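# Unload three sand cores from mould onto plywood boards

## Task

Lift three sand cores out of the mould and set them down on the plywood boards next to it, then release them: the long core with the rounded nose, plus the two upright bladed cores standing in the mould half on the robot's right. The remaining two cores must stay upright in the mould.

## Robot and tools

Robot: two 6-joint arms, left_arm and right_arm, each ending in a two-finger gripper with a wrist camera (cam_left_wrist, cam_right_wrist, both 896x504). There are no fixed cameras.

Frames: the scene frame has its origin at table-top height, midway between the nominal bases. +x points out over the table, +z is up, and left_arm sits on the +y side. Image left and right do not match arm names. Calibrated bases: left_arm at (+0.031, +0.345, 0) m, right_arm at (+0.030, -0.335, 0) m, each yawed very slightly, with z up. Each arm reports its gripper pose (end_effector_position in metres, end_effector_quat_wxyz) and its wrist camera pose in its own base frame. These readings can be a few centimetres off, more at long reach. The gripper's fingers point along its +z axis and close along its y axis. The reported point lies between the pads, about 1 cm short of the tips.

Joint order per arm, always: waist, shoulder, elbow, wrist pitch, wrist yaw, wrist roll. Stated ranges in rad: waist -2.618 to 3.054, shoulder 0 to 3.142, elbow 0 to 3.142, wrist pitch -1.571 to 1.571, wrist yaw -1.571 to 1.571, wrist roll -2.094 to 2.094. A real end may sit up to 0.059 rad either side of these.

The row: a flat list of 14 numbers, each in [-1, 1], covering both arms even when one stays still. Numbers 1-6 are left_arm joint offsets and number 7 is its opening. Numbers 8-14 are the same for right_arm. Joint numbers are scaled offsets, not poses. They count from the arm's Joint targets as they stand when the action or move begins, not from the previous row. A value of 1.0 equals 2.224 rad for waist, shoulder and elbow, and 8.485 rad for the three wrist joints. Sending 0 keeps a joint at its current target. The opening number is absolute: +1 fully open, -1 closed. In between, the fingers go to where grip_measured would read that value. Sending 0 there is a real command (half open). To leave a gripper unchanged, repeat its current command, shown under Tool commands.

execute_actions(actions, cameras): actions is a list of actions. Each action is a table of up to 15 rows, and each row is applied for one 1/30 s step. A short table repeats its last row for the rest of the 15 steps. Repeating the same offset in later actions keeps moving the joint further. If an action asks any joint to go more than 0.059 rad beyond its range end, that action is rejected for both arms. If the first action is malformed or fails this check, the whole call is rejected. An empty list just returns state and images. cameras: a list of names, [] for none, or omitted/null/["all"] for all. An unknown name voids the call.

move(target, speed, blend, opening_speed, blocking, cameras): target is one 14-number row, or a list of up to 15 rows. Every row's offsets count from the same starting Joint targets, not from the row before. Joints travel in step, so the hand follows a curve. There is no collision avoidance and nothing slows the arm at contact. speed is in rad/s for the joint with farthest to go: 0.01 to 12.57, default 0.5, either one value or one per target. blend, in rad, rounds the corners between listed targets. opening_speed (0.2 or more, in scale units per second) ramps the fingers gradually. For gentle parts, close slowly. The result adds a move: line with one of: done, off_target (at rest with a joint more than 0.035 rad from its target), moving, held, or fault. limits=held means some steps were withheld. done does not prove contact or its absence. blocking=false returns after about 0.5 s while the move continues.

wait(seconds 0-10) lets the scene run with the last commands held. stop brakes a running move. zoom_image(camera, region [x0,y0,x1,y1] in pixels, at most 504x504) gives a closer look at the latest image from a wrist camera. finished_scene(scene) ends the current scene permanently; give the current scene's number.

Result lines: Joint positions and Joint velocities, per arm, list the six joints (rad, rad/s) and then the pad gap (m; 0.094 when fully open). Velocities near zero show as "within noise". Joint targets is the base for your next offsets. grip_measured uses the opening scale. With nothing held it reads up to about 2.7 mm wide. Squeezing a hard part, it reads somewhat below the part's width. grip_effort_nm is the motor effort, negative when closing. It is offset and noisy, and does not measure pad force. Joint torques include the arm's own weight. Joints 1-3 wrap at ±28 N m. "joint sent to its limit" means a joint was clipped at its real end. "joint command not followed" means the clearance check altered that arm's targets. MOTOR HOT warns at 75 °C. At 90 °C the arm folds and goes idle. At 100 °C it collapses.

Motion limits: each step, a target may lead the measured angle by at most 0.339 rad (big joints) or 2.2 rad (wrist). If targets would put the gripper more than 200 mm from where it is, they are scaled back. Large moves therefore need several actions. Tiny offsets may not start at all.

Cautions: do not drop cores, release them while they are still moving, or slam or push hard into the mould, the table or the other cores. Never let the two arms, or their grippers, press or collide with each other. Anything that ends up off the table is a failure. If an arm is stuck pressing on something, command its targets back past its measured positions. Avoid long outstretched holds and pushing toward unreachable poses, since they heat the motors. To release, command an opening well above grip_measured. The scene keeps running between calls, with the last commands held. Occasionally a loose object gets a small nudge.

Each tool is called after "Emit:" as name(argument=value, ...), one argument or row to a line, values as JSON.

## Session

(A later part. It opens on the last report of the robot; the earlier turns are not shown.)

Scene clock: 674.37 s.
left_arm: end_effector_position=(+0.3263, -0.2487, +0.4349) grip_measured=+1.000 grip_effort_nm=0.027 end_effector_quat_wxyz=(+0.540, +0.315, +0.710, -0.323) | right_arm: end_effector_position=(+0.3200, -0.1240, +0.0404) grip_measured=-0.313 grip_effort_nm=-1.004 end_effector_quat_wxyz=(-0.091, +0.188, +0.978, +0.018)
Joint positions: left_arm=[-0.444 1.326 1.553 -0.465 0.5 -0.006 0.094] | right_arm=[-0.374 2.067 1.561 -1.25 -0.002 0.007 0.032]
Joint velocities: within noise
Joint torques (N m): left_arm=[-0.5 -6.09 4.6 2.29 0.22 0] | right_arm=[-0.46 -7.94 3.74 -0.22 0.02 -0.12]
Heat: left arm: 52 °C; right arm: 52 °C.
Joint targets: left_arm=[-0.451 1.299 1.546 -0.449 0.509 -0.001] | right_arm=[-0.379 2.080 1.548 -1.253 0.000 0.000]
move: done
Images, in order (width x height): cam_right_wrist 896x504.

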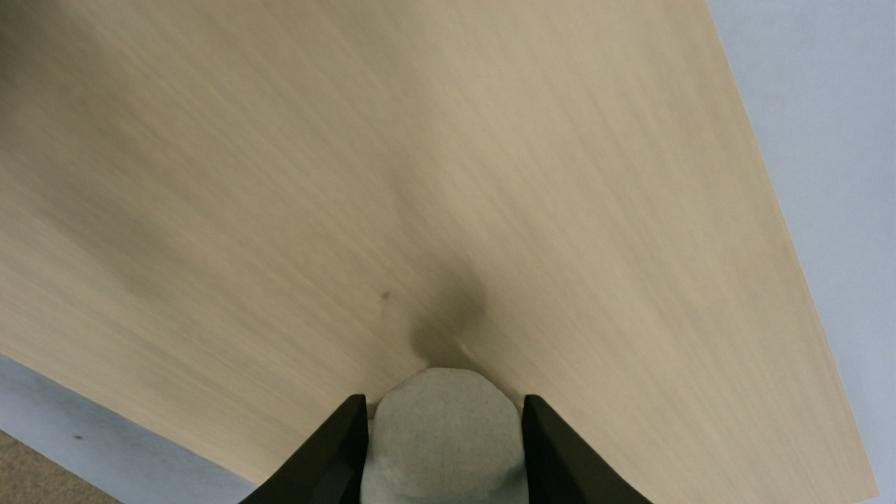

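Emit:
move(
  target=[0,0,0,0,0,0,1,0,0.002,-0.008,0.0026,0,0,-0.52],
  speed=0.06,
  cameras=["cam_right_wrist"],
)

Scene clock: 677.07 s.
left_arm: end_effector_position=(+0.3263, -0.2487, +0.4349) grip_measured=+1.000 grip_effort_nm=0.037 end_effector_quat_wxyz=(+0.540, +0.315, +0.710, -0.323) | right_arm: end_effector_position=(+0.3208, -0.1238, +0.0382) grip_measured=-0.313 grip_effort_nm=-1.004 end_effector_quat_wxyz=(-0.088, +0.188, +0.978, +0.019)
Joint positions: left_arm=[-0.444 1.326 1.553 -0.465 0.5 -0.006 0.094] | right_arm=[-0.374 2.067 1.553 -1.236 -0.005 0.007 0.032]
Joint velocities: within noise
Joint torques (N m): left_arm=[-0.49 -6.04 4.75 2.31 0.19 0] | right_arm=[-0.46 -7.58 3.04 -0.13 0.03 -0.11]
Heat: left arm: 52 °C; right arm: 52 °C.
Joint targets: left_arm=[-0.451 1.299 1.546 -0.449 0.509 -0.001] | right_arm=[-0.379 2.084 1.530 -1.231 0.000 0.000]
move: done
Images, in order (width x height): cam_right_wrist 896x504.

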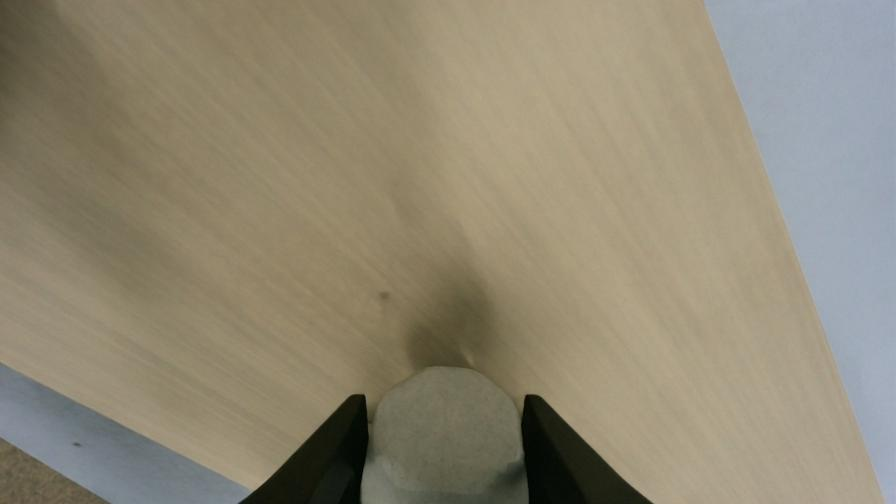

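Emit:
move(
  target=[0,0,0,0,0,0,1,0,0.002,-0.008,0.0026,0,0,-0.52],
  speed=0.06,
  cameras=["cam_right_wrist"],
)

Scene clock: 679.43 s.
left_arm: end_effector_position=(+0.3263, -0.2487, +0.4349) grip_measured=+1.000 grip_effort_nm=0.027 end_effector_quat_wxyz=(+0.540, +0.315, +0.710, -0.323) | right_arm: end_effector_position=(+0.3213, -0.1242, +0.0369) grip_measured=-0.313 grip_effort_nm=-1.004 end_effector_quat_wxyz=(-0.086, +0.190, +0.978, +0.020)
Joint positions: left_arm=[-0.444 1.326 1.553 -0.465 0.5 -0.006 0.094] | right_arm=[-0.376 2.067 1.548 -1.228 -0.008 0.007 0.032]
Joint velocities: within noise
Joint torques (N m): left_arm=[-0.49 -6.09 4.68 2.29 0.24 0] | right_arm=[-0.28 -7.23 2.07 0 0.05 -0.09]
Heat: left arm: 52 °C; right arm: 52 °C.
Joint targets: left_arm=[-0.451 1.299 1.546 -0.449 0.509 -0.001] | right_arm=[-0.379 2.089 1.513 -1.209 0.000 0.000]
move: off_target (right_arm); right_arm: the elbow is farthest, 0.036 rad from its target
Images, in order (width x height): cam_right_wrist 896x504.

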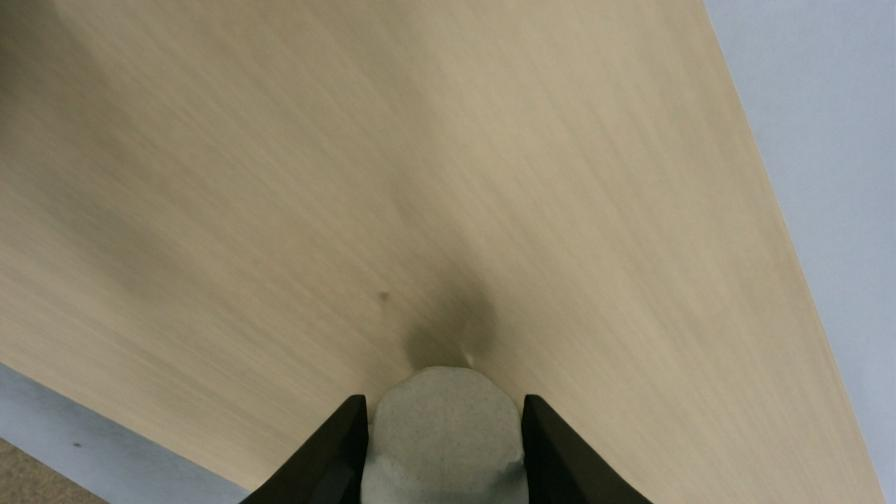

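Emit:
move(
  target=[0,0,0,0,0,0,1,0,-0.006,0.013,-0.0025,0,0,-0.52],
  speed=0.1,
  cameras=[],
)

Emit:
move(
  target=[0,0,0,0,0,0,1,0,0,0,0,0,0,-0.2],
  opening_speed=0.2,
  cameras=["cam_right_wrist"],
)

Scene clock: 683.07 s.
left_arm: end_effector_position=(+0.3263, -0.2487, +0.4349) grip_measured=+1.000 grip_effort_nm=0.027 end_effector_quat_wxyz=(+0.540, +0.315, +0.710, -0.323) | right_arm: end_effector_position=(+0.3214, -0.1242, +0.0370) grip_measured=-0.313 grip_effort_nm=-1.004 end_effector_quat_wxyz=(-0.085, +0.190, +0.978, +0.020)
Joint positions: left_arm=[-0.444 1.326 1.553 -0.465 0.5 -0.006 0.094] | right_arm=[-0.376 2.067 1.549 -1.228 -0.008 0.007 0.032]
Joint velocities: within noise
Joint torques (N m): left_arm=[-0.43 -6.11 4.71 2.31 0.21 0] | right_arm=[-0.25 -8.25 4.18 -0.19 0.07 -0.11]
Heat: left arm: 52 °C; right arm: 52 °C.
Joint targets: left_arm=[-0.451 1.299 1.546 -0.449 0.509 -0.001] | right_arm=[-0.379 2.075 1.541 -1.230 0.000 0.000]
move: done
No camera images: "cameras" was empty.

Scene clock: 684.90 s.
left_arm: end_effector_position=(+0.3263, -0.2487, +0.4349) grip_measured=+1.000 grip_effort_nm=0.032 end_effector_quat_wxyz=(+0.540, +0.315, +0.710, -0.323) | right_arm: end_effector_position=(+0.3211, -0.1250, +0.0368) grip_measured=-0.203 grip_effort_nm=0.173 end_effector_quat_wxyz=(-0.086, +0.189, +0.978, +0.018)
Joint positions: left_arm=[-0.444 1.326 1.553 -0.465 0.5 -0.006 0.094] | right_arm=[-0.376 2.067 1.549 -1.228 -0.003 0.005 0.037]
Joint velocities: within noise
Joint torques (N m): left_arm=[-0.43 -6.12 4.67 2.32 0.21 0.01] | right_arm=[-0.29 -8.34 4.19 -0.2 0.02 -0.1]
Heat: left arm: 52 °C; right arm: 52 °C.
Joint targets: left_arm=[-0.451 1.299 1.546 -0.449 0.509 -0.001] | right_arm=[-0.379 2.075 1.541 -1.230 0.000 0.000]
move: done
Images, in order (width x height): cam_right_wrist 896x504.

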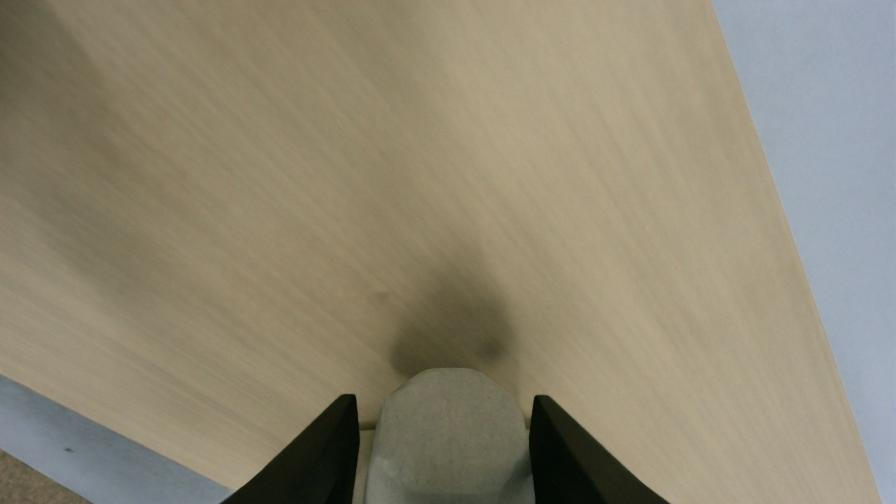

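Emit:
move(
  target=[0,0,0,0,0,0,1,0,0,0,0,0,0,0.5],
  opening_speed=0.8,
  cameras=[],
)

Emit:
move(
  target=[0,0,0,0,0,0,1,0,-0.0382,0.112,-0.0318,0,0,0.5],
  speed=0.3,
  cameras=["cam_right_wrist"],
)

Scene clock: 689.17 s.
left_arm: end_effector_position=(+0.3263, -0.2487, +0.4349) grip_measured=+1.000 grip_effort_nm=0.027 end_effector_quat_wxyz=(+0.540, +0.315, +0.710, -0.323) | right_arm: end_effector_position=(+0.3211, -0.1250, +0.0368) grip_measured=+0.497 grip_effort_nm=0.173 end_effector_quat_wxyz=(-0.086, +0.189, +0.978, +0.018)
Joint positions: left_arm=[-0.444 1.326 1.553 -0.465 0.5 -0.006 0.094] | right_arm=[-0.376 2.067 1.549 -1.228 -0.003 0.005 0.07]
Joint velocities: within noise
Joint torques (N m): left_arm=[-0.47 -6.11 4.7 2.32 0.22 0.02] | right_arm=[-0.25 -8.31 4.18 -0.21 0.02 -0.1]
Heat: left arm: 52 °C; right arm: 52 °C.
Joint targets: left_arm=[-0.451 1.299 1.546 -0.449 0.509 -0.001] | right_arm=[-0.379 2.075 1.541 -1.230 0.000 0.000]
move: done
No camera images: "cameras" was empty.

Scene clock: 690.73 s.
left_arm: end_effector_position=(+0.3263, -0.2487, +0.4349) grip_measured=+1.000 grip_effort_nm=0.027 end_effector_quat_wxyz=(+0.540, +0.315, +0.710, -0.323) | right_arm: end_effector_position=(+0.3224, -0.1255, +0.1080) grip_measured=+0.497 grip_effort_nm=0.178 end_effector_quat_wxyz=(-0.081, +0.189, +0.979, +0.017)
Joint positions: left_arm=[-0.444 1.326 1.553 -0.465 0.5 -0.006 0.094] | right_arm=[-0.376 2.021 1.768 -1.483 -0.003 0.005 0.07]
Joint velocities: within noise
Joint torques (N m): left_arm=[-0.44 -6.09 4.71 2.31 0.23 0.01] | right_arm=[-0.27 -11.25 6.72 -0.33 0.02 -0.11]
Heat: left arm: 52 °C; right arm: 52 °C.
Joint targets: left_arm=[-0.451 1.299 1.546 -0.449 0.509 -0.001] | right_arm=[-0.379 1.990 1.790 -1.500 0.000 0.000]
move: done
Images, in order (width x height): cam_right_wrist 896x504.

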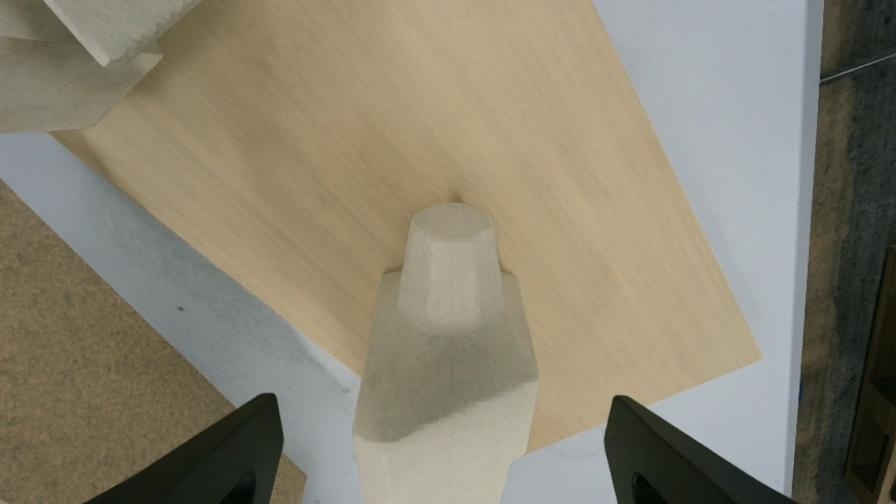

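Emit:
move(
  target=[-0.0418,0.2623,0.161,-0.0507,-0.06,0,1,0,0,0,0,0,0,0.5],
  speed=0.5,
)

Scene clock: 712.70 s.
left_arm: end_effector_position=(+0.4322, -0.2576, +0.2406) grip_measured=+1.000 grip_effort_nm=0.032 end_effector_quat_wxyz=(+0.328, +0.248, +0.907, -0.096) | right_arm: end_effector_position=(+0.3220, -0.1254, +0.1081) grip_measured=+0.497 grip_effort_nm=0.183 end_effector_quat_wxyz=(-0.082, +0.189, +0.978, +0.017)
Joint positions: left_arm=[-0.536 1.874 1.877 -0.877 0.009 -0.006 0.094] | right_arm=[-0.376 2.021 1.768 -1.484 -0.003 0.005 0.07]
Joint velocities: within noise
Joint torques (N m): left_arm=[-0.46 -8.06 7.54 1.66 -0.09 0] | right_arm=[-0.25 -11.22 6.68 -0.31 0.02 -0.1]
Heat: left arm: 52 °C; right arm: 56 °C.
Joint targets: left_arm=[-0.544 1.882 1.904 -0.879 0.000 -0.001] | right_arm=[-0.379 1.990 1.790 -1.500 0.000 0.000]
move: done

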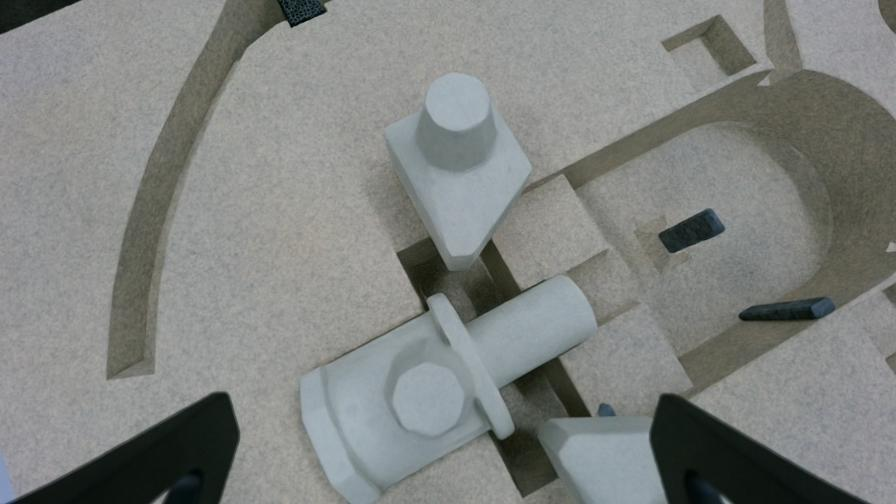

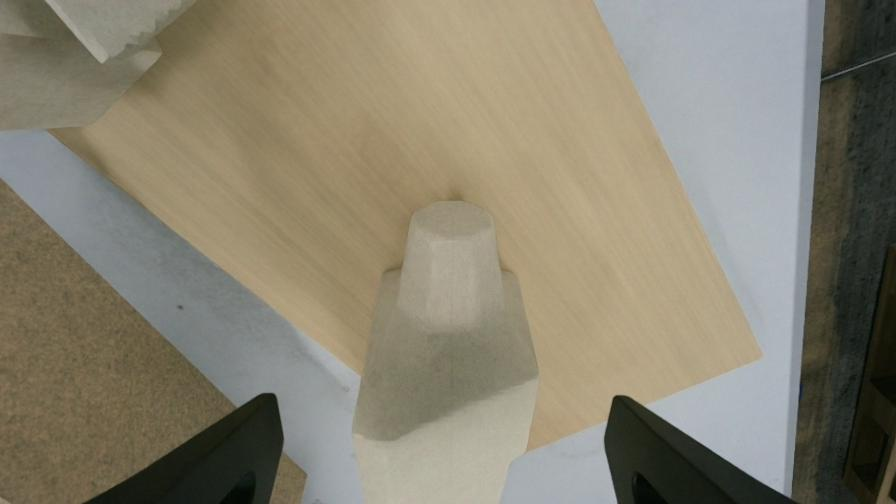

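Emit:
move(
  target=[0.0117,0.0135,-0.0603,0.0146,0,0,0.17,0,0,0,0,0,0,0.5],
  speed=0.3,
  cameras=["cam_left_wrist"],
)

Scene clock: 726.43 s.
left_arm: end_effector_position=(+0.4416, -0.2566, +0.2025) grip_measured=+0.172 grip_effort_nm=-0.081 end_effector_quat_wxyz=(+0.317, +0.244, +0.912, -0.090) | right_arm: end_effector_position=(+0.3219, -0.1253, +0.1081) grip_measured=+0.497 grip_effort_nm=0.178 end_effector_quat_wxyz=(-0.082, +0.189, +0.978, +0.017)
Joint positions: left_arm=[-0.526 1.901 1.774 -0.772 0.007 -0.006 0.055] | right_arm=[-0.376 2.021 1.768 -1.485 -0.003 0.005 0.07]
Joint velocities: within noise
Joint torques (N m): left_arm=[0.64 -8.18 5.09 1.81 -0.05 0.02] | right_arm=[-0.27 -11.23 6.71 -0.31 0.02 -0.11]
Heat: left arm: 48 °C; right arm: 57 °C.
Joint targets: left_arm=[-0.518 1.913 1.770 -0.755 -0.001 -0.001] | right_arm=[-0.379 1.990 1.790 -1.500 0.000 0.000]
move: done
Images, in order (width x height): cam_left_wrist 896x504.

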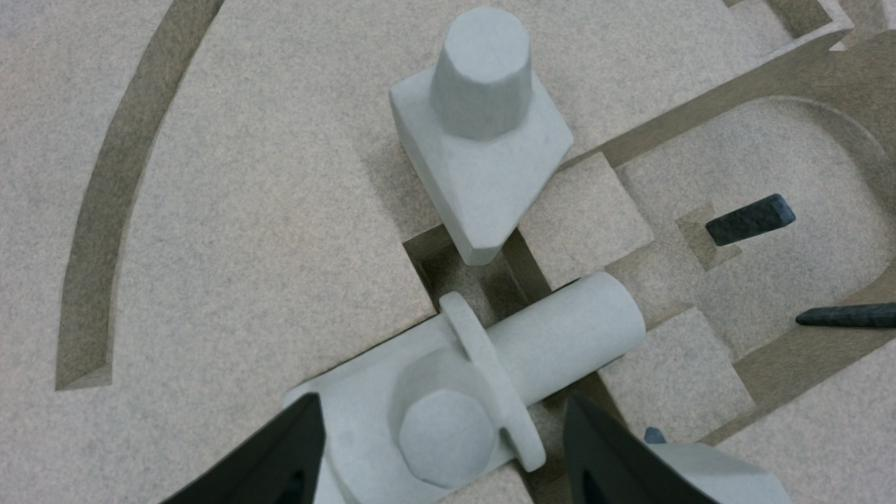

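Emit:
move(
  target=[0,-0.0013,-0.0764,0.0194,0,0,0.17,0,0,0,0,0,0,0.5],
  speed=0.2,
  cameras=["cam_left_wrist"],
)

Scene clock: 737.23 s.
left_arm: end_effector_position=(+0.4420, -0.2568, +0.1597) grip_measured=+0.172 grip_effort_nm=-0.076 end_effector_quat_wxyz=(+0.315, +0.244, +0.913, -0.090) | right_arm: end_effector_position=(+0.3218, -0.1253, +0.1081) grip_measured=+0.497 grip_effort_nm=0.173 end_effector_quat_wxyz=(-0.082, +0.189, +0.978, +0.017)
Joint positions: left_arm=[-0.526 1.901 1.607 -0.61 0.007 -0.006 0.055] | right_arm=[-0.376 2.021 1.768 -1.485 -0.003 0.005 0.07]
Joint velocities: within noise
Joint torques (N m): left_arm=[0.61 -8.36 4.94 1.81 -0.04 0.01] | right_arm=[-0.24 -11.22 6.71 -0.31 0.02 -0.1]
Heat: left arm: 47 °C; right arm: 58 °C.
Joint targets: left_arm=[-0.518 1.910 1.600 -0.591 -0.001 -0.001] | right_arm=[-0.379 1.990 1.790 -1.500 0.000 0.000]
move: done
Images, in order (width x height): cam_left_wrist 896x504.

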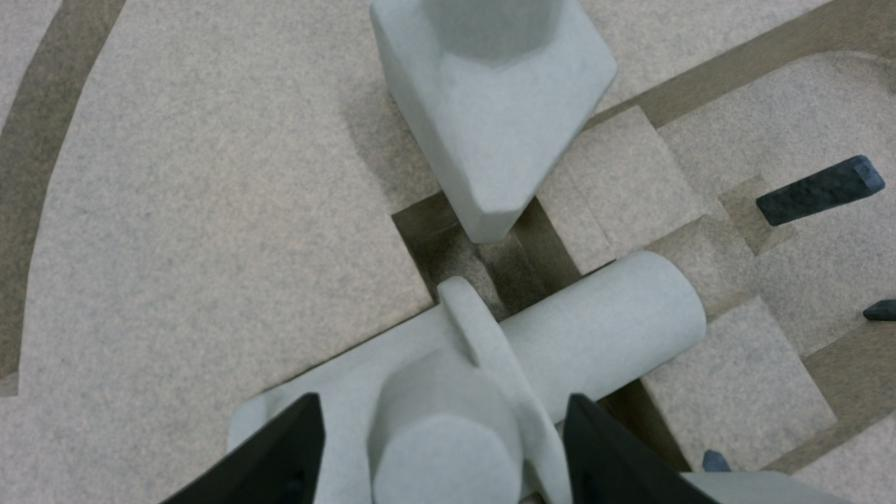

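Emit:
move(
  target=[0,0,0,0,0,0,-0.52,0,0,0,0,0,0,0.5],
  opening_speed=0.4,
  cameras=["cam_left_wrist"],
)

Scene clock: 740.70 s.
left_arm: end_effector_position=(+0.4421, -0.2568, +0.1598) grip_measured=-0.309 grip_effort_nm=-0.994 end_effector_quat_wxyz=(+0.316, +0.244, +0.913, -0.089) | right_arm: end_effector_position=(+0.3218, -0.1253, +0.1081) grip_measured=+0.497 grip_effort_nm=0.178 end_effector_quat_wxyz=(-0.082, +0.189, +0.978, +0.017)
Joint positions: left_arm=[-0.526 1.901 1.607 -0.609 0.007 -0.006 0.032] | right_arm=[-0.376 2.021 1.768 -1.485 -0.003 0.005 0.07]
Joint velocities: within noise
Joint torques (N m): left_arm=[0.59 -8.4 4.92 1.84 -0.07 -0.02] | right_arm=[-0.25 -11.23 6.71 -0.31 0.03 -0.11]
Heat: left arm: 47 °C; right arm: 58 °C.
Joint targets: left_arm=[-0.518 1.910 1.600 -0.591 -0.001 -0.001] | right_arm=[-0.379 1.990 1.790 -1.500 0.000 0.000]
move: done
Images, in order (width x height): cam_left_wrist 896x504.

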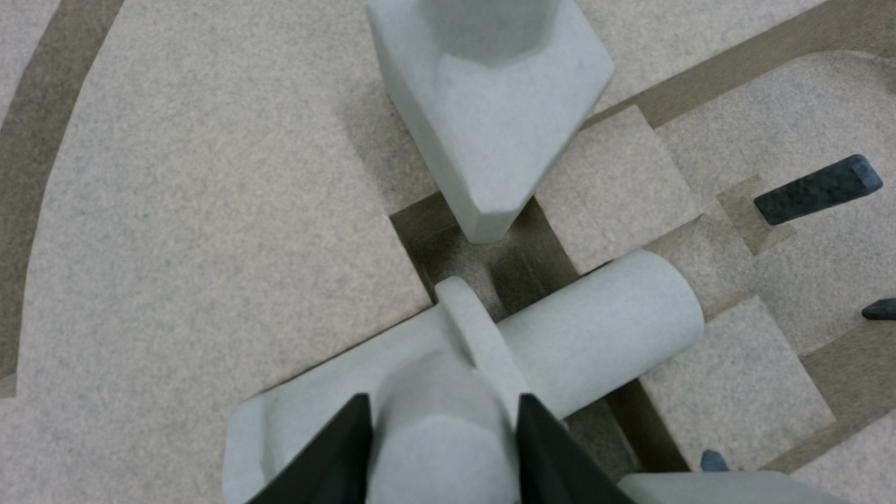

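Emit:
move(
  target=[
    [0,-0.0112,0.0944,-0.0152,0,0,-0.52,0,0,0,0,0,0,0.5],
    [0,0.0067,0.2158,-0.0411,0,0,-0.52,0,0,0,0,0,0,0.5],
  ],
  speed=0.2,
  blend=0.02,
  cameras=["cam_left_wrist"],
)

Scene clock: 749.13 s.
left_arm: end_effector_position=(+0.4351, -0.2506, +0.2371) grip_measured=-0.311 grip_effort_nm=-1.004 end_effector_quat_wxyz=(+0.291, +0.244, +0.921, -0.082) | right_arm: end_effector_position=(+0.3218, -0.1253, +0.1081) grip_measured=+0.497 grip_effort_nm=0.178 end_effector_quat_wxyz=(-0.082, +0.189, +0.978, +0.017)
Joint positions: left_arm=[-0.522 1.954 2.022 -1.025 0.006 -0.006 0.032] | right_arm=[-0.376 2.021 1.768 -1.485 -0.003 0.005 0.07]
Joint velocities: within noise
Joint torques (N m): left_arm=[0.36 -11.37 10.11 2.46 -0.05 -0.02] | right_arm=[-0.25 -11.23 6.68 -0.3 0.02 -0.1]
Heat: left arm: 47 °C; right arm: 58 °C.
Joint targets: left_arm=[-0.518 1.925 2.080 -0.939 0.000 0.000] | right_arm=[-0.379 1.990 1.790 -1.500 0.000 0.000]
move: off_target (left_arm); left_arm: the wrist pitch is farthest, 0.085 rad from its target
Images, in order (width x height): cam_left_wrist 896x504.

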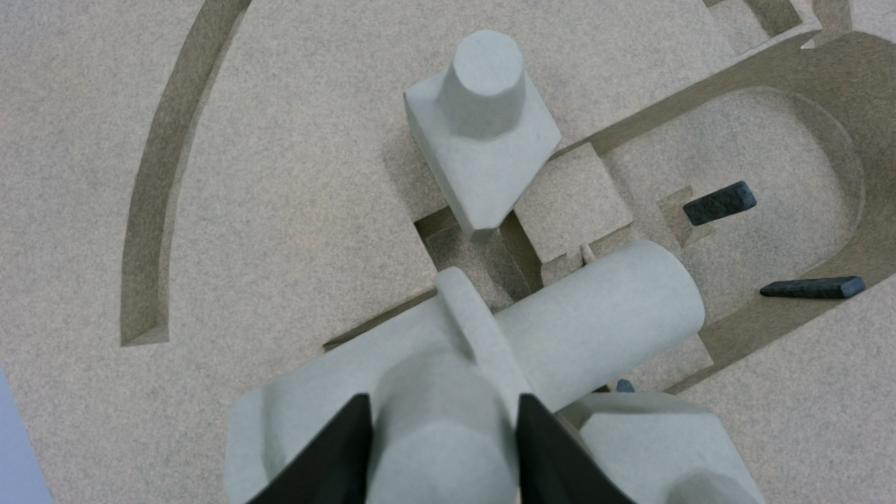

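Emit:
move(
  target=[
    [0.4137,-0.344,-0.4361,0.0282,0,0,-0.52,0,0,0,0,0,0,0.5],
    [0.4137,-0.344,-0.5373,0.0517,0,0,-0.52,0,0,0,0,0,0,0.5],
  ],
  speed=[0.5,0.2],
  blend=0.05,
  cameras=["cam_left_wrist"],
)

Scene clock: 761.07 s.
left_arm: end_effector_position=(+0.2961, +0.1266, +0.1373) grip_measured=-0.311 grip_effort_nm=-0.999 end_effector_quat_wxyz=(+0.299, -0.191, +0.933, +0.062) | right_arm: end_effector_position=(+0.3218, -0.1253, +0.1081) grip_measured=+0.497 grip_effort_nm=0.178 end_effector_quat_wxyz=(-0.082, +0.189, +0.978, +0.017)
Joint positions: left_arm=[0.397 1.21 0.866 -0.607 -0.006 -0.005 0.032] | right_arm=[-0.376 2.021 1.768 -1.485 -0.003 0.005 0.07]
Joint velocities: within noise
Joint torques (N m): left_arm=[0.44 -7.17 6.95 2.72 0.09 0] | right_arm=[-0.24 -11.25 6.71 -0.31 0.03 -0.1]
Heat: left arm: 49 °C; right arm: 59 °C.
Joint targets: left_arm=[0.402 1.159 0.885 -0.500 0.000 -0.001] | right_arm=[-0.379 1.990 1.790 -1.500 0.000 0.000]
move: off_target (left_arm); left_arm: the wrist pitch is farthest, 0.107 rad from its target
Images, in order (width x height): cam_left_wrist 896x504.

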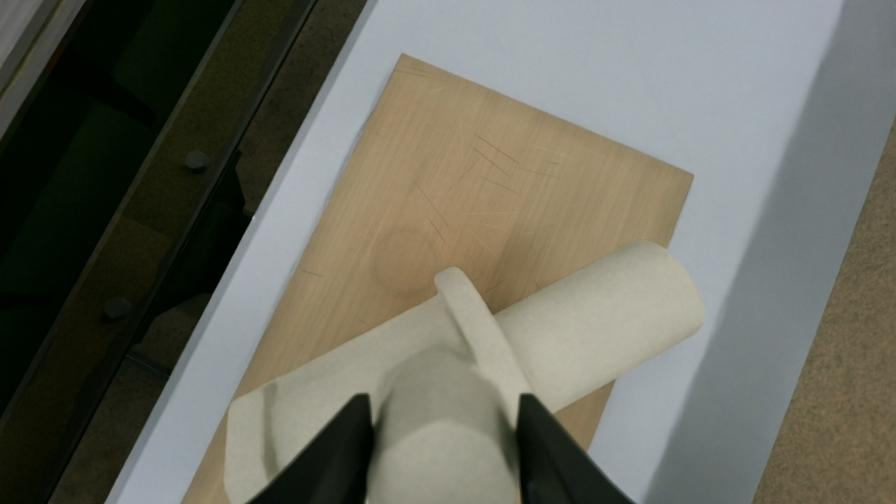

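Emit:
move(
  target=[
    [0,0,-0.0135,0.0095,0,0,-0.52,0,0,0,0,0,0,0.5],
    [0,0,-0.027,0.013,0,0,-0.52,0,0,0,0,0,0,0.5],
  ],
  speed=0.12,
  cameras=["cam_left_wrist"],
)

Scene clock: 766.90 s.
left_arm: end_effector_position=(+0.3018, +0.1290, +0.1283) grip_measured=-0.311 grip_effort_nm=-0.994 end_effector_quat_wxyz=(+0.318, -0.190, +0.927, +0.066) | right_arm: end_effector_position=(+0.3218, -0.1253, +0.1081) grip_measured=+0.497 grip_effort_nm=0.173 end_effector_quat_wxyz=(-0.082, +0.189, +0.978, +0.017)
Joint positions: left_arm=[0.397 1.21 0.806 -0.506 -0.006 -0.005 0.032] | right_arm=[-0.376 2.021 1.768 -1.485 -0.003 0.005 0.07]
Joint velocities: within noise
Joint torques (N m): left_arm=[0.35 -7.15 6.99 2.88 0.11 0] | right_arm=[-0.25 -11.22 6.69 -0.32 0.03 -0.11]
Heat: left arm: 50 °C; right arm: 59 °C.
Joint targets: left_arm=[0.402 1.159 0.825 -0.390 0.000 -0.001] | right_arm=[-0.379 1.990 1.790 -1.500 0.000 0.000]
move: off_target (left_arm); left_arm: the wrist pitch is farthest, 0.116 rad from its target
Images, in order (width x height): cam_left_wrist 896x504.

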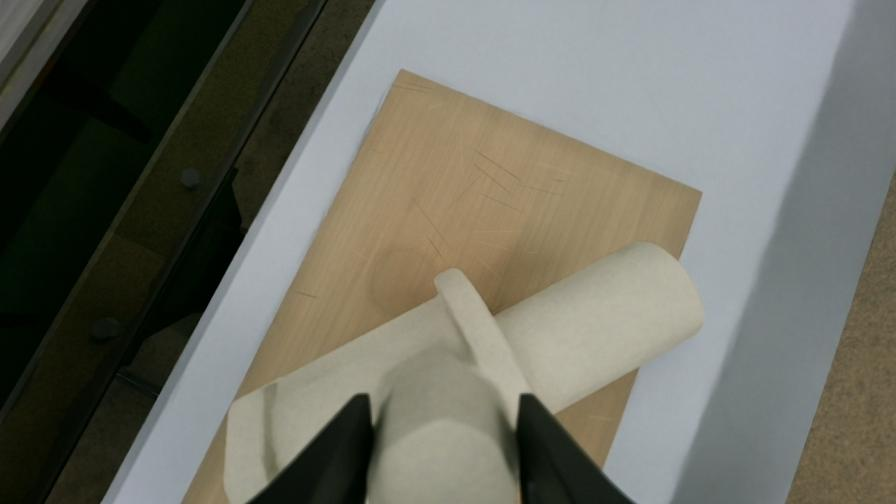

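Emit:
move(
  target=[0,0,-0.018,0.0042,0,0,-0.52,0,0,0,0,0,0,0.5],
  speed=0.1,
  cameras=[],
)

Emit:
move(
  target=[0,0,-0.018,0.0042,0,0,-0.52,0,0,0,0,0,0,0.5],
  speed=0.1,
  cameras=["cam_left_wrist"],
)

Scene clock: 770.40 s.
left_arm: end_effector_position=(+0.3017, +0.1290, +0.1211) grip_measured=-0.311 grip_effort_nm=-0.999 end_effector_quat_wxyz=(+0.321, -0.190, +0.925, +0.067) | right_arm: end_effector_position=(+0.3218, -0.1253, +0.1081) grip_measured=+0.497 grip_effort_nm=0.173 end_effector_quat_wxyz=(-0.082, +0.189, +0.978, +0.017)
Joint positions: left_arm=[0.397 1.21 0.772 -0.464 -0.006 -0.005 0.032] | right_arm=[-0.376 2.021 1.768 -1.485 -0.003 0.005 0.07]
Joint velocities: within noise
Joint torques (N m): left_arm=[0.38 -7.17 6.39 2.81 0.1 0.01] | right_arm=[-0.25 -11.23 6.69 -0.31 0.02 -0.11]
Heat: left arm: 51 °C; right arm: 59 °C.
Joint targets: left_arm=[0.402 1.159 0.785 -0.355 0.000 -0.001] | right_arm=[-0.379 1.990 1.790 -1.500 0.000 0.000]
move: off_target (left_arm); left_arm: the wrist pitch is farthest, 0.110 rad from its target
No camera images: "cameras" was empty.

Scene clock: 771.27 s.
left_arm: end_effector_position=(+0.3034, +0.1297, +0.1209) grip_measured=-0.312 grip_effort_nm=-1.009 end_effector_quat_wxyz=(+0.337, -0.189, +0.920, +0.070) | right_arm: end_effector_position=(+0.3218, -0.1253, +0.1081) grip_measured=+0.497 grip_effort_nm=0.183 end_effector_quat_wxyz=(-0.082, +0.189, +0.978, +0.017)
Joint positions: left_arm=[0.397 1.194 0.74 -0.414 -0.006 -0.005 0.032] | right_arm=[-0.376 2.021 1.768 -1.485 -0.003 0.005 0.07]
Joint velocities: within noise
Joint torques (N m): left_arm=[0.42 -5.78 5.85 2.73 0.1 0.01] | right_arm=[-0.23 -11.23 6.71 -0.3 0.03 -0.1]
Heat: left arm: 51 °C; right arm: 59 °C.
Joint targets: left_arm=[0.402 1.159 0.745 -0.319 0.000 -0.001] | right_arm=[-0.379 1.990 1.790 -1.500 0.000 0.000]
move: off_target (left_arm); left_arm: the wrist pitch is farthest, 0.094 rad from its target
Images, in order (width x height): cam_left_wrist 896x504.

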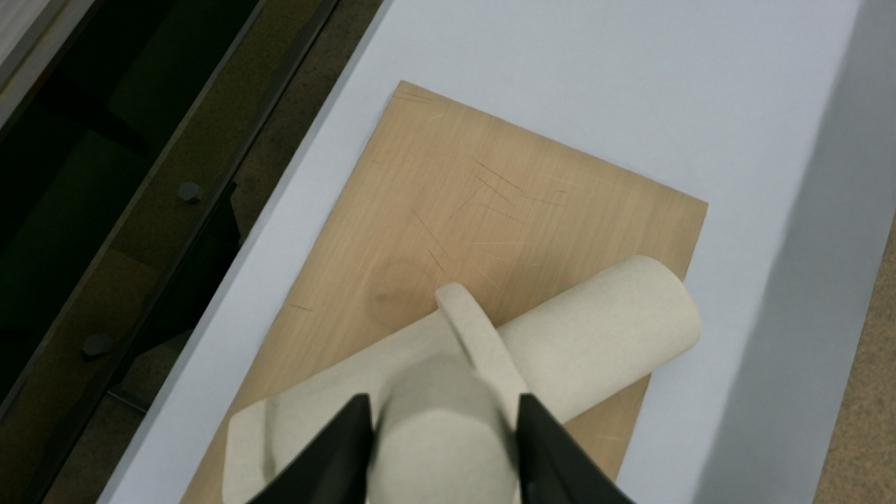

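Emit:
move(
  target=[0,0.007,-0.004,-0.0085,0,0,-0.52,0,0,0,0,0,0,0.5],
  speed=0.1,
  cameras=[],
)

Emit:
move(
  target=[0,0,0,0,0,0,-0.2,0,0,0,0,0,0,0.5],
  opening_speed=0.2,
  cameras=["cam_left_wrist"],
)

Scene clock: 775.73 s.
left_arm: end_effector_position=(+0.3027, +0.1294, +0.1202) grip_measured=-0.312 grip_effort_nm=-0.999 end_effector_quat_wxyz=(+0.335, -0.189, +0.920, +0.070) | right_arm: end_effector_position=(+0.3218, -0.1253, +0.1081) grip_measured=+0.497 grip_effort_nm=0.173 end_effector_quat_wxyz=(-0.082, +0.189, +0.978, +0.017)
Joint positions: left_arm=[0.397 1.194 0.74 -0.418 -0.006 -0.005 0.032] | right_arm=[-0.376 2.021 1.768 -1.485 -0.003 0.005 0.07]
Joint velocities: within noise
Joint torques (N m): left_arm=[0.36 -4.46 5.08 1.96 0.08 0] | right_arm=[-0.24 -11.23 6.69 -0.31 0.02 -0.1]
Heat: left arm: 50 °C; right arm: 59 °C.
Joint targets: left_arm=[0.402 1.175 0.736 -0.391 0.000 -0.001] | right_arm=[-0.379 1.990 1.790 -1.500 0.000 0.000]
move: done
No camera images: "cameras" was empty.

Scene clock: 777.60 s.
left_arm: end_effector_position=(+0.3037, +0.1298, +0.1211) grip_measured=-0.202 grip_effort_nm=0.139 end_effector_quat_wxyz=(+0.338, -0.189, +0.919, +0.070) | right_arm: end_effector_position=(+0.3218, -0.1253, +0.1081) grip_measured=+0.497 grip_effort_nm=0.173 end_effector_quat_wxyz=(-0.082, +0.189, +0.978, +0.017)
Joint positions: left_arm=[0.397 1.194 0.74 -0.412 -0.006 -0.005 0.037] | right_arm=[-0.376 2.021 1.768 -1.485 -0.003 0.005 0.07]
Joint velocities: within noise
Joint torques (N m): left_arm=[0.55 -4.59 5.07 1.92 0.09 -0.01] | right_arm=[-0.27 -11.23 6.69 -0.31 0.02 -0.11]
Heat: left arm: 50 °C; right arm: 59 °C.
Joint targets: left_arm=[0.402 1.175 0.736 -0.391 0.000 -0.001] | right_arm=[-0.379 1.990 1.790 -1.500 0.000 0.000]
move: done
Images, in order (width x height): cam_left_wrist 896x504.

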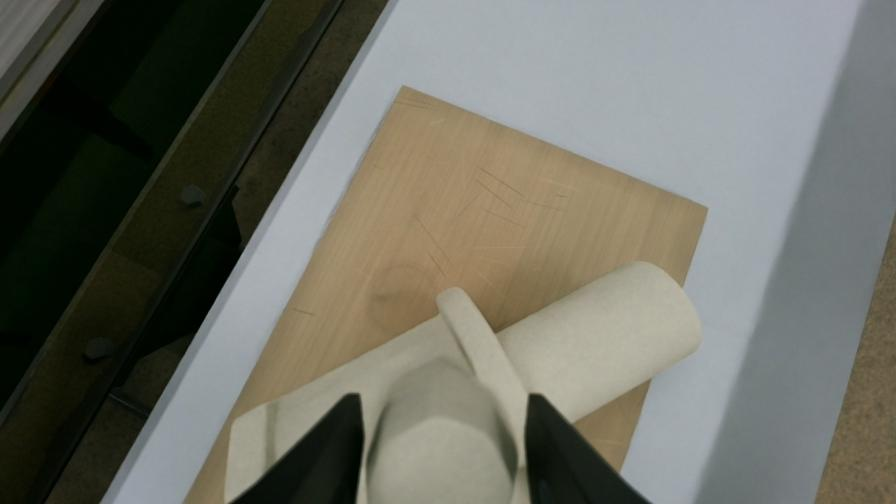

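Emit:
move(
  target=[0,0,0,0,0,0,0.2,0,0,0,0,0,0,0.5],
  opening_speed=0.3,
  cameras=["cam_left_wrist"],
)

Scene clock: 780.90 s.
left_arm: end_effector_position=(+0.3038, +0.1299, +0.1212) grip_measured=+0.198 grip_effort_nm=0.144 end_effector_quat_wxyz=(+0.338, -0.189, +0.919, +0.070) | right_arm: end_effector_position=(+0.3218, -0.1253, +0.1081) grip_measured=+0.497 grip_effort_nm=0.168 end_effector_quat_wxyz=(-0.082, +0.189, +0.978, +0.017)
Joint positions: left_arm=[0.397 1.194 0.74 -0.412 -0.006 -0.005 0.056] | right_arm=[-0.376 2.021 1.768 -1.485 -0.003 0.005 0.07]
Joint velocities: within noise
Joint torques (N m): left_arm=[0.44 -4.56 5.01 1.94 0.11 -0.02] | right_arm=[-0.25 -11.23 6.68 -0.3 0.03 -0.09]
Heat: left arm: 49 °C; right arm: 59 °C.
Joint targets: left_arm=[0.402 1.175 0.736 -0.391 0.000 -0.001] | right_arm=[-0.379 1.990 1.790 -1.500 0.000 0.000]
move: done
Images, in order (width x height): cam_left_wrist 896x504.

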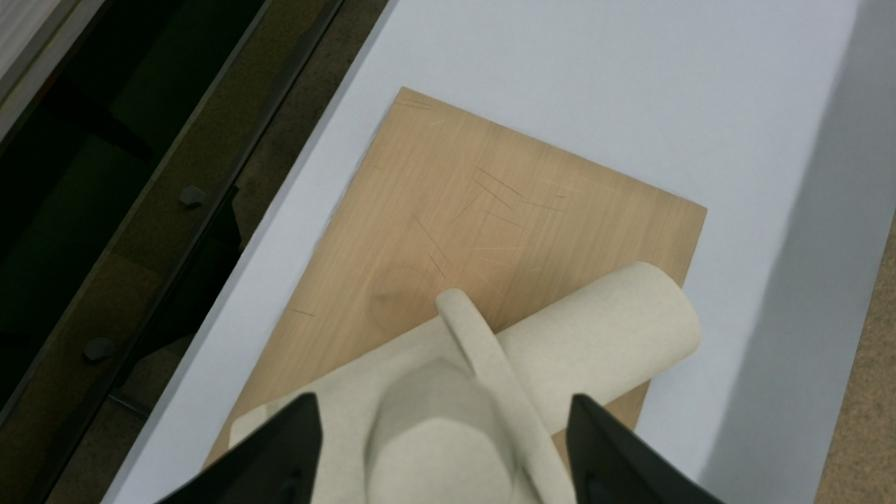

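Emit:
move(
  target=[0,0,0.15,-0.0423,0,0,0.2,0,0,0,0,0,0,0.5],
  speed=0.4,
  cameras=["cam_left_wrist"],
)

Scene clock: 785.13 s.
left_arm: end_effector_position=(+0.3026, +0.1293, +0.1930) grip_measured=+0.198 grip_effort_nm=0.139 end_effector_quat_wxyz=(+0.323, -0.190, +0.925, +0.067) | right_arm: end_effector_position=(+0.3218, -0.1253, +0.1081) grip_measured=+0.497 grip_effort_nm=0.178 end_effector_quat_wxyz=(-0.082, +0.189, +0.978, +0.017)
Joint positions: left_arm=[0.397 1.194 1.046 -0.749 -0.006 -0.005 0.056] | right_arm=[-0.376 2.021 1.768 -1.485 -0.003 0.005 0.07]
Joint velocities: within noise
Joint torques (N m): left_arm=[0.4 -4.71 7.39 1.64 0.09 0] | right_arm=[-0.25 -11.23 6.72 -0.3 0.02 -0.11]
Heat: left arm: 48 °C; right arm: 59 °C.
Joint targets: left_arm=[0.402 1.175 1.069 -0.750 0.000 -0.001] | right_arm=[-0.379 1.990 1.790 -1.500 0.000 0.000]
move: done
Images, in order (width x height): cam_left_wrist 896x504.

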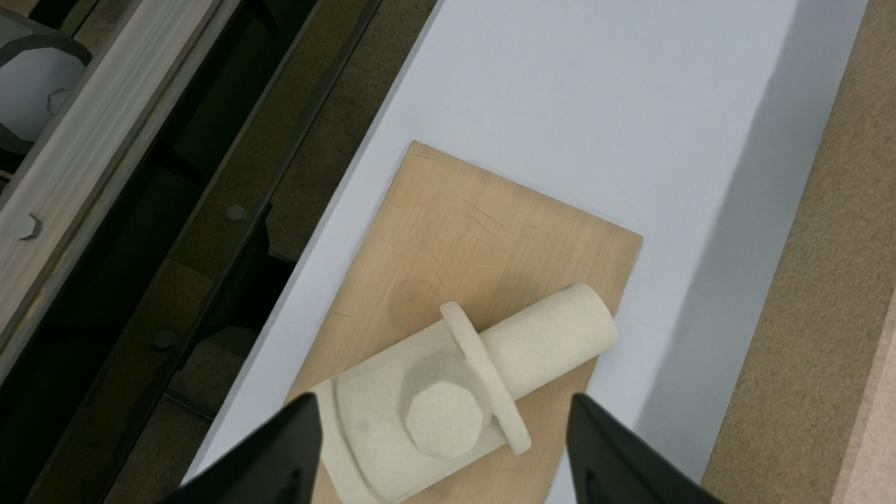

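Emit:
move(
  target=[0,0,0,0,0,0,0.2,0.1255,0.1169,0.18,0.01,0,0,1],
  speed=0.4,
  cameras=["cam_right_wrist"],
)

Scene clock: 809.83 s.
left_arm: end_effector_position=(+0.3024, +0.1293, +0.1928) grip_measured=+0.198 grip_effort_nm=0.149 end_effector_quat_wxyz=(+0.323, -0.190, +0.925, +0.067) | right_arm: end_effector_position=(+0.4457, -0.0415, +0.1205) grip_measured=+0.997 grip_effort_nm=0.173 end_effector_quat_wxyz=(+0.033, +0.051, +0.998, -0.001)
Joint positions: left_arm=[0.397 1.194 1.046 -0.75 -0.006 -0.005 0.056] | right_arm=[-0.096 2.234 2.16 -1.43 -0.002 0.005 0.094]
Joint velocities: within noise
Joint torques (N m): left_arm=[0.46 -4.66 7.49 1.62 0.09 -0.02] | right_arm=[-0.5 -9.25 7.61 0.36 0 -0.1]
Heat: left arm: 45 °C; right arm: 59 °C.
Joint targets: left_arm=[0.402 1.175 1.069 -0.750 0.000 -0.001] | right_arm=[-0.099 2.250 2.191 -1.415 0.000 0.000]
move: done
Images, in order (width x height): cam_right_wrist 896x504.

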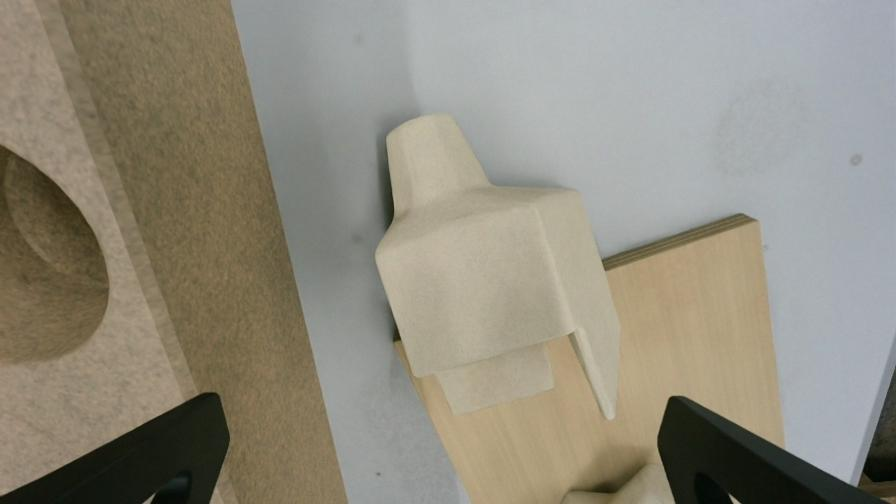

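Emit:
move(
  target=[0,0,0,0,0,0,0.2,-0.0252,-0.0067,-0.0859,0.018,0,-0.0418,1],
  speed=0.3,
  cameras=["cam_right_wrist"],
)

Scene clock: 823.30 s.
left_arm: end_effector_position=(+0.3024, +0.1293, +0.1928) grip_measured=+0.198 grip_effort_nm=0.149 end_effector_quat_wxyz=(+0.323, -0.190, +0.925, +0.067) | right_arm: end_effector_position=(+0.4455, -0.0655, +0.0821) grip_measured=+0.997 grip_effort_nm=0.173 end_effector_quat_wxyz=(+0.031, -0.098, +0.995, -0.007)
Joint positions: left_arm=[0.397 1.194 1.046 -0.75 -0.006 -0.005 0.056] | right_arm=[-0.149 2.234 2.007 -1.28 -0.002 -0.346 0.094]
Joint velocities: within noise
Joint torques (N m): left_arm=[0.47 -4.75 7.39 1.63 0.11 -0.01] | right_arm=[-0.68 -10.47 4.68 0.39 0.01 -0.13]
Heat: left arm: 43 °C; right arm: 58 °C.
Joint targets: left_arm=[0.402 1.175 1.069 -0.750 0.000 -0.001] | right_arm=[-0.155 2.235 2.000 -1.262 0.000 -0.355]
move: done
Images, in order (width x height): cam_right_wrist 896x504.

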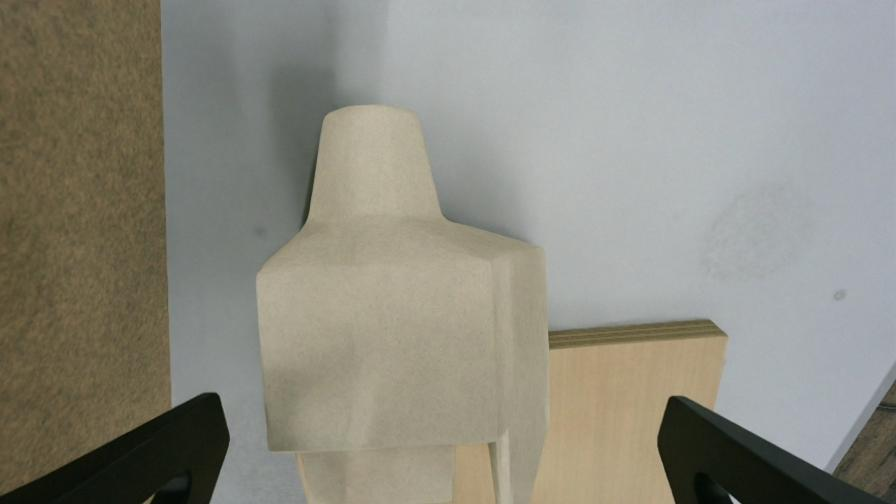

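Emit:
move(
  target=[0,0,0,0,0,0,0.2,0.0045,0.0022,-0.0755,0.02,0,0,1],
  speed=0.15,
  cameras=["cam_right_wrist"],
)

Scene clock: 830.17 s.
left_arm: end_effector_position=(+0.3024, +0.1293, +0.1928) grip_measured=+0.198 grip_effort_nm=0.144 end_effector_quat_wxyz=(+0.323, -0.190, +0.925, +0.067) | right_arm: end_effector_position=(+0.4428, -0.0651, +0.0399) grip_measured=+0.997 grip_effort_nm=0.178 end_effector_quat_wxyz=(+0.031, -0.099, +0.995, -0.007)
Joint positions: left_arm=[0.397 1.194 1.046 -0.75 -0.006 -0.005 0.056] | right_arm=[-0.149 2.234 1.839 -1.112 -0.002 -0.347 0.094]
Joint velocities: within noise
Joint torques (N m): left_arm=[0.44 -4.62 7.42 1.62 0.1 -0.02] | right_arm=[0.27 -10.09 4.68 0.37 0 -0.13]
Heat: left arm: 43 °C; right arm: 58 °C.
Joint targets: left_arm=[0.402 1.175 1.069 -0.750 0.000 -0.001] | right_arm=[-0.145 2.240 1.832 -1.093 0.000 -0.355]
move: done
Images, in order (width x height): cam_right_wrist 896x504.

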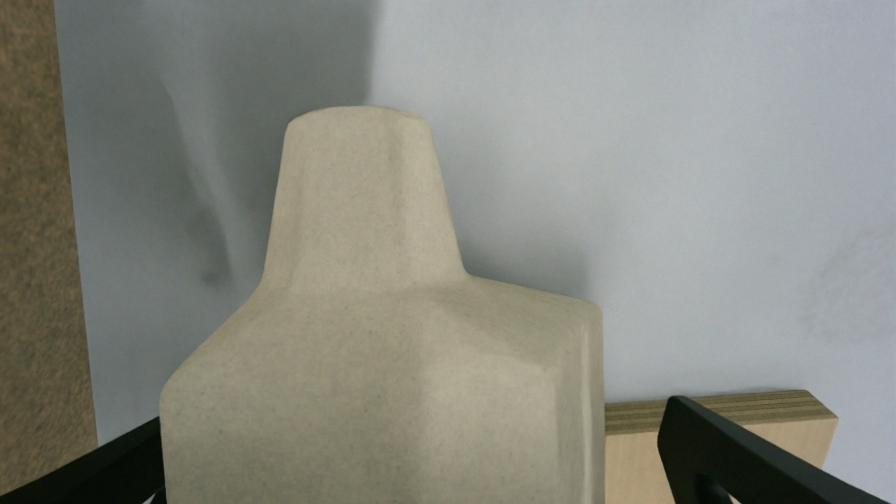

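Emit:
move(
  target=[0,0,0,0,0,0,0.2,0,0,0,0,0,0,0.2],
  opening_speed=0.3,
  cameras=["cam_right_wrist"],
)

Scene clock: 835.47 s.
left_arm: end_effector_position=(+0.3024, +0.1293, +0.1928) grip_measured=+0.198 grip_effort_nm=0.139 end_effector_quat_wxyz=(+0.323, -0.190, +0.925, +0.067) | right_arm: end_effector_position=(+0.4434, -0.0638, +0.0399) grip_measured=+0.477 grip_effort_nm=-0.999 end_effector_quat_wxyz=(+0.033, -0.100, +0.994, -0.005)
Joint positions: left_arm=[0.397 1.194 1.046 -0.75 -0.006 -0.005 0.056] | right_arm=[-0.148 2.234 1.839 -1.11 -0.006 -0.348 0.069]
Joint velocities: within noise
Joint torques (N m): left_arm=[0.35 -4.71 7.46 1.64 0.09 0] | right_arm=[0.17 -10.09 4.67 0.37 0.05 -0.11]
Heat: left arm: 43 °C; right arm: 59 °C.
Joint targets: left_arm=[0.402 1.175 1.069 -0.750 0.000 -0.001] | right_arm=[-0.146 2.240 1.832 -1.093 0.000 -0.355]
move: done
Images, in order (width x height): cam_right_wrist 896x504.

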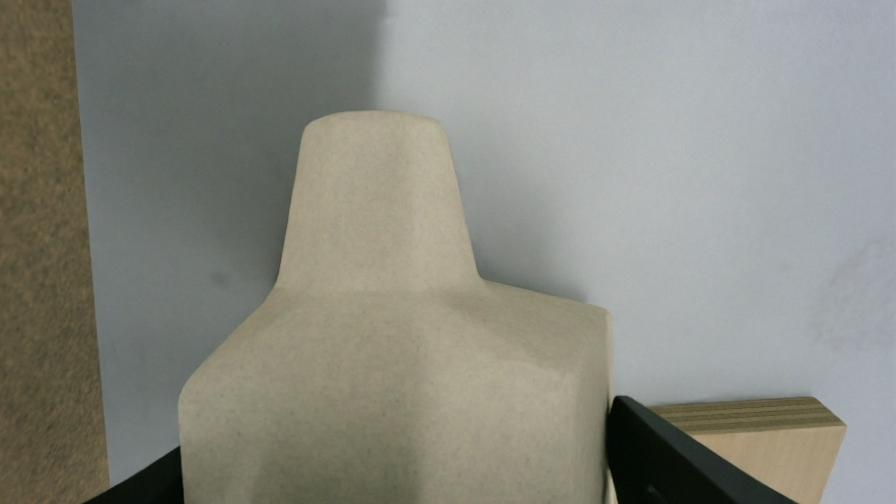

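Emit:
move(
  target=[0,0,0,0,0,0,0.2,0,-0.018,0.0755,-0.0126,0,0,0.2],
  speed=0.15,
  cameras=["cam_right_wrist"],
)

Scene clock: 839.97 s.
left_arm: end_effector_position=(+0.3024, +0.1293, +0.1928) grip_measured=+0.198 grip_effort_nm=0.144 end_effector_quat_wxyz=(+0.323, -0.190, +0.925, +0.067) | right_arm: end_effector_position=(+0.4548, -0.0663, +0.0704) grip_measured=+0.476 grip_effort_nm=-1.004 end_effector_quat_wxyz=(+0.050, -0.100, +0.994, -0.011)
Joint positions: left_arm=[0.397 1.194 1.046 -0.75 -0.006 -0.005 0.056] | right_arm=[-0.148 2.234 1.958 -1.193 -0.002 -0.348 0.069]
Joint velocities: within noise
Joint torques (N m): left_arm=[0.47 -4.7 7.38 1.65 0.08 0] | right_arm=[0.16 -13.38 8.65 0.19 0.02 -0.11]
Heat: left arm: 43 °C; right arm: 59 °C.
Joint targets: left_arm=[0.402 1.175 1.069 -0.750 0.000 -0.001] | right_arm=[-0.146 2.200 2.000 -1.200 0.000 -0.355]
move: off_target (right_arm); right_arm: the elbow is farthest, 0.042 rad from its target
Images, in order (width x height): cam_right_wrist 896x504.

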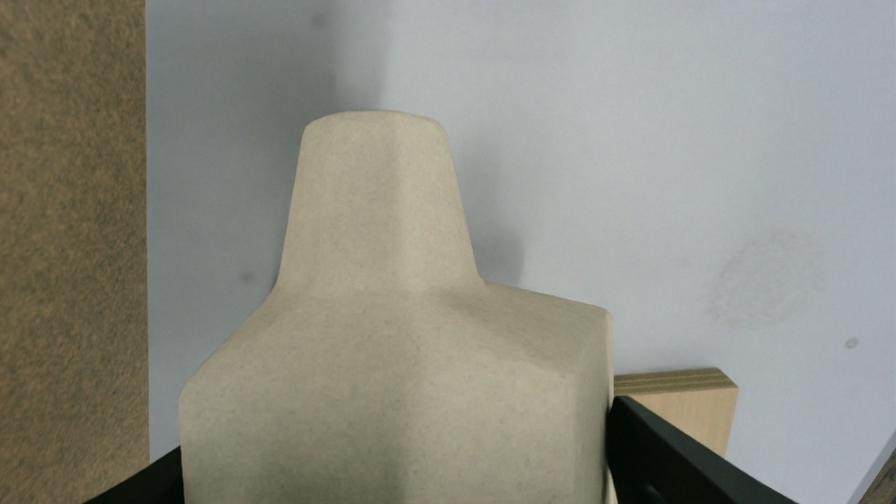

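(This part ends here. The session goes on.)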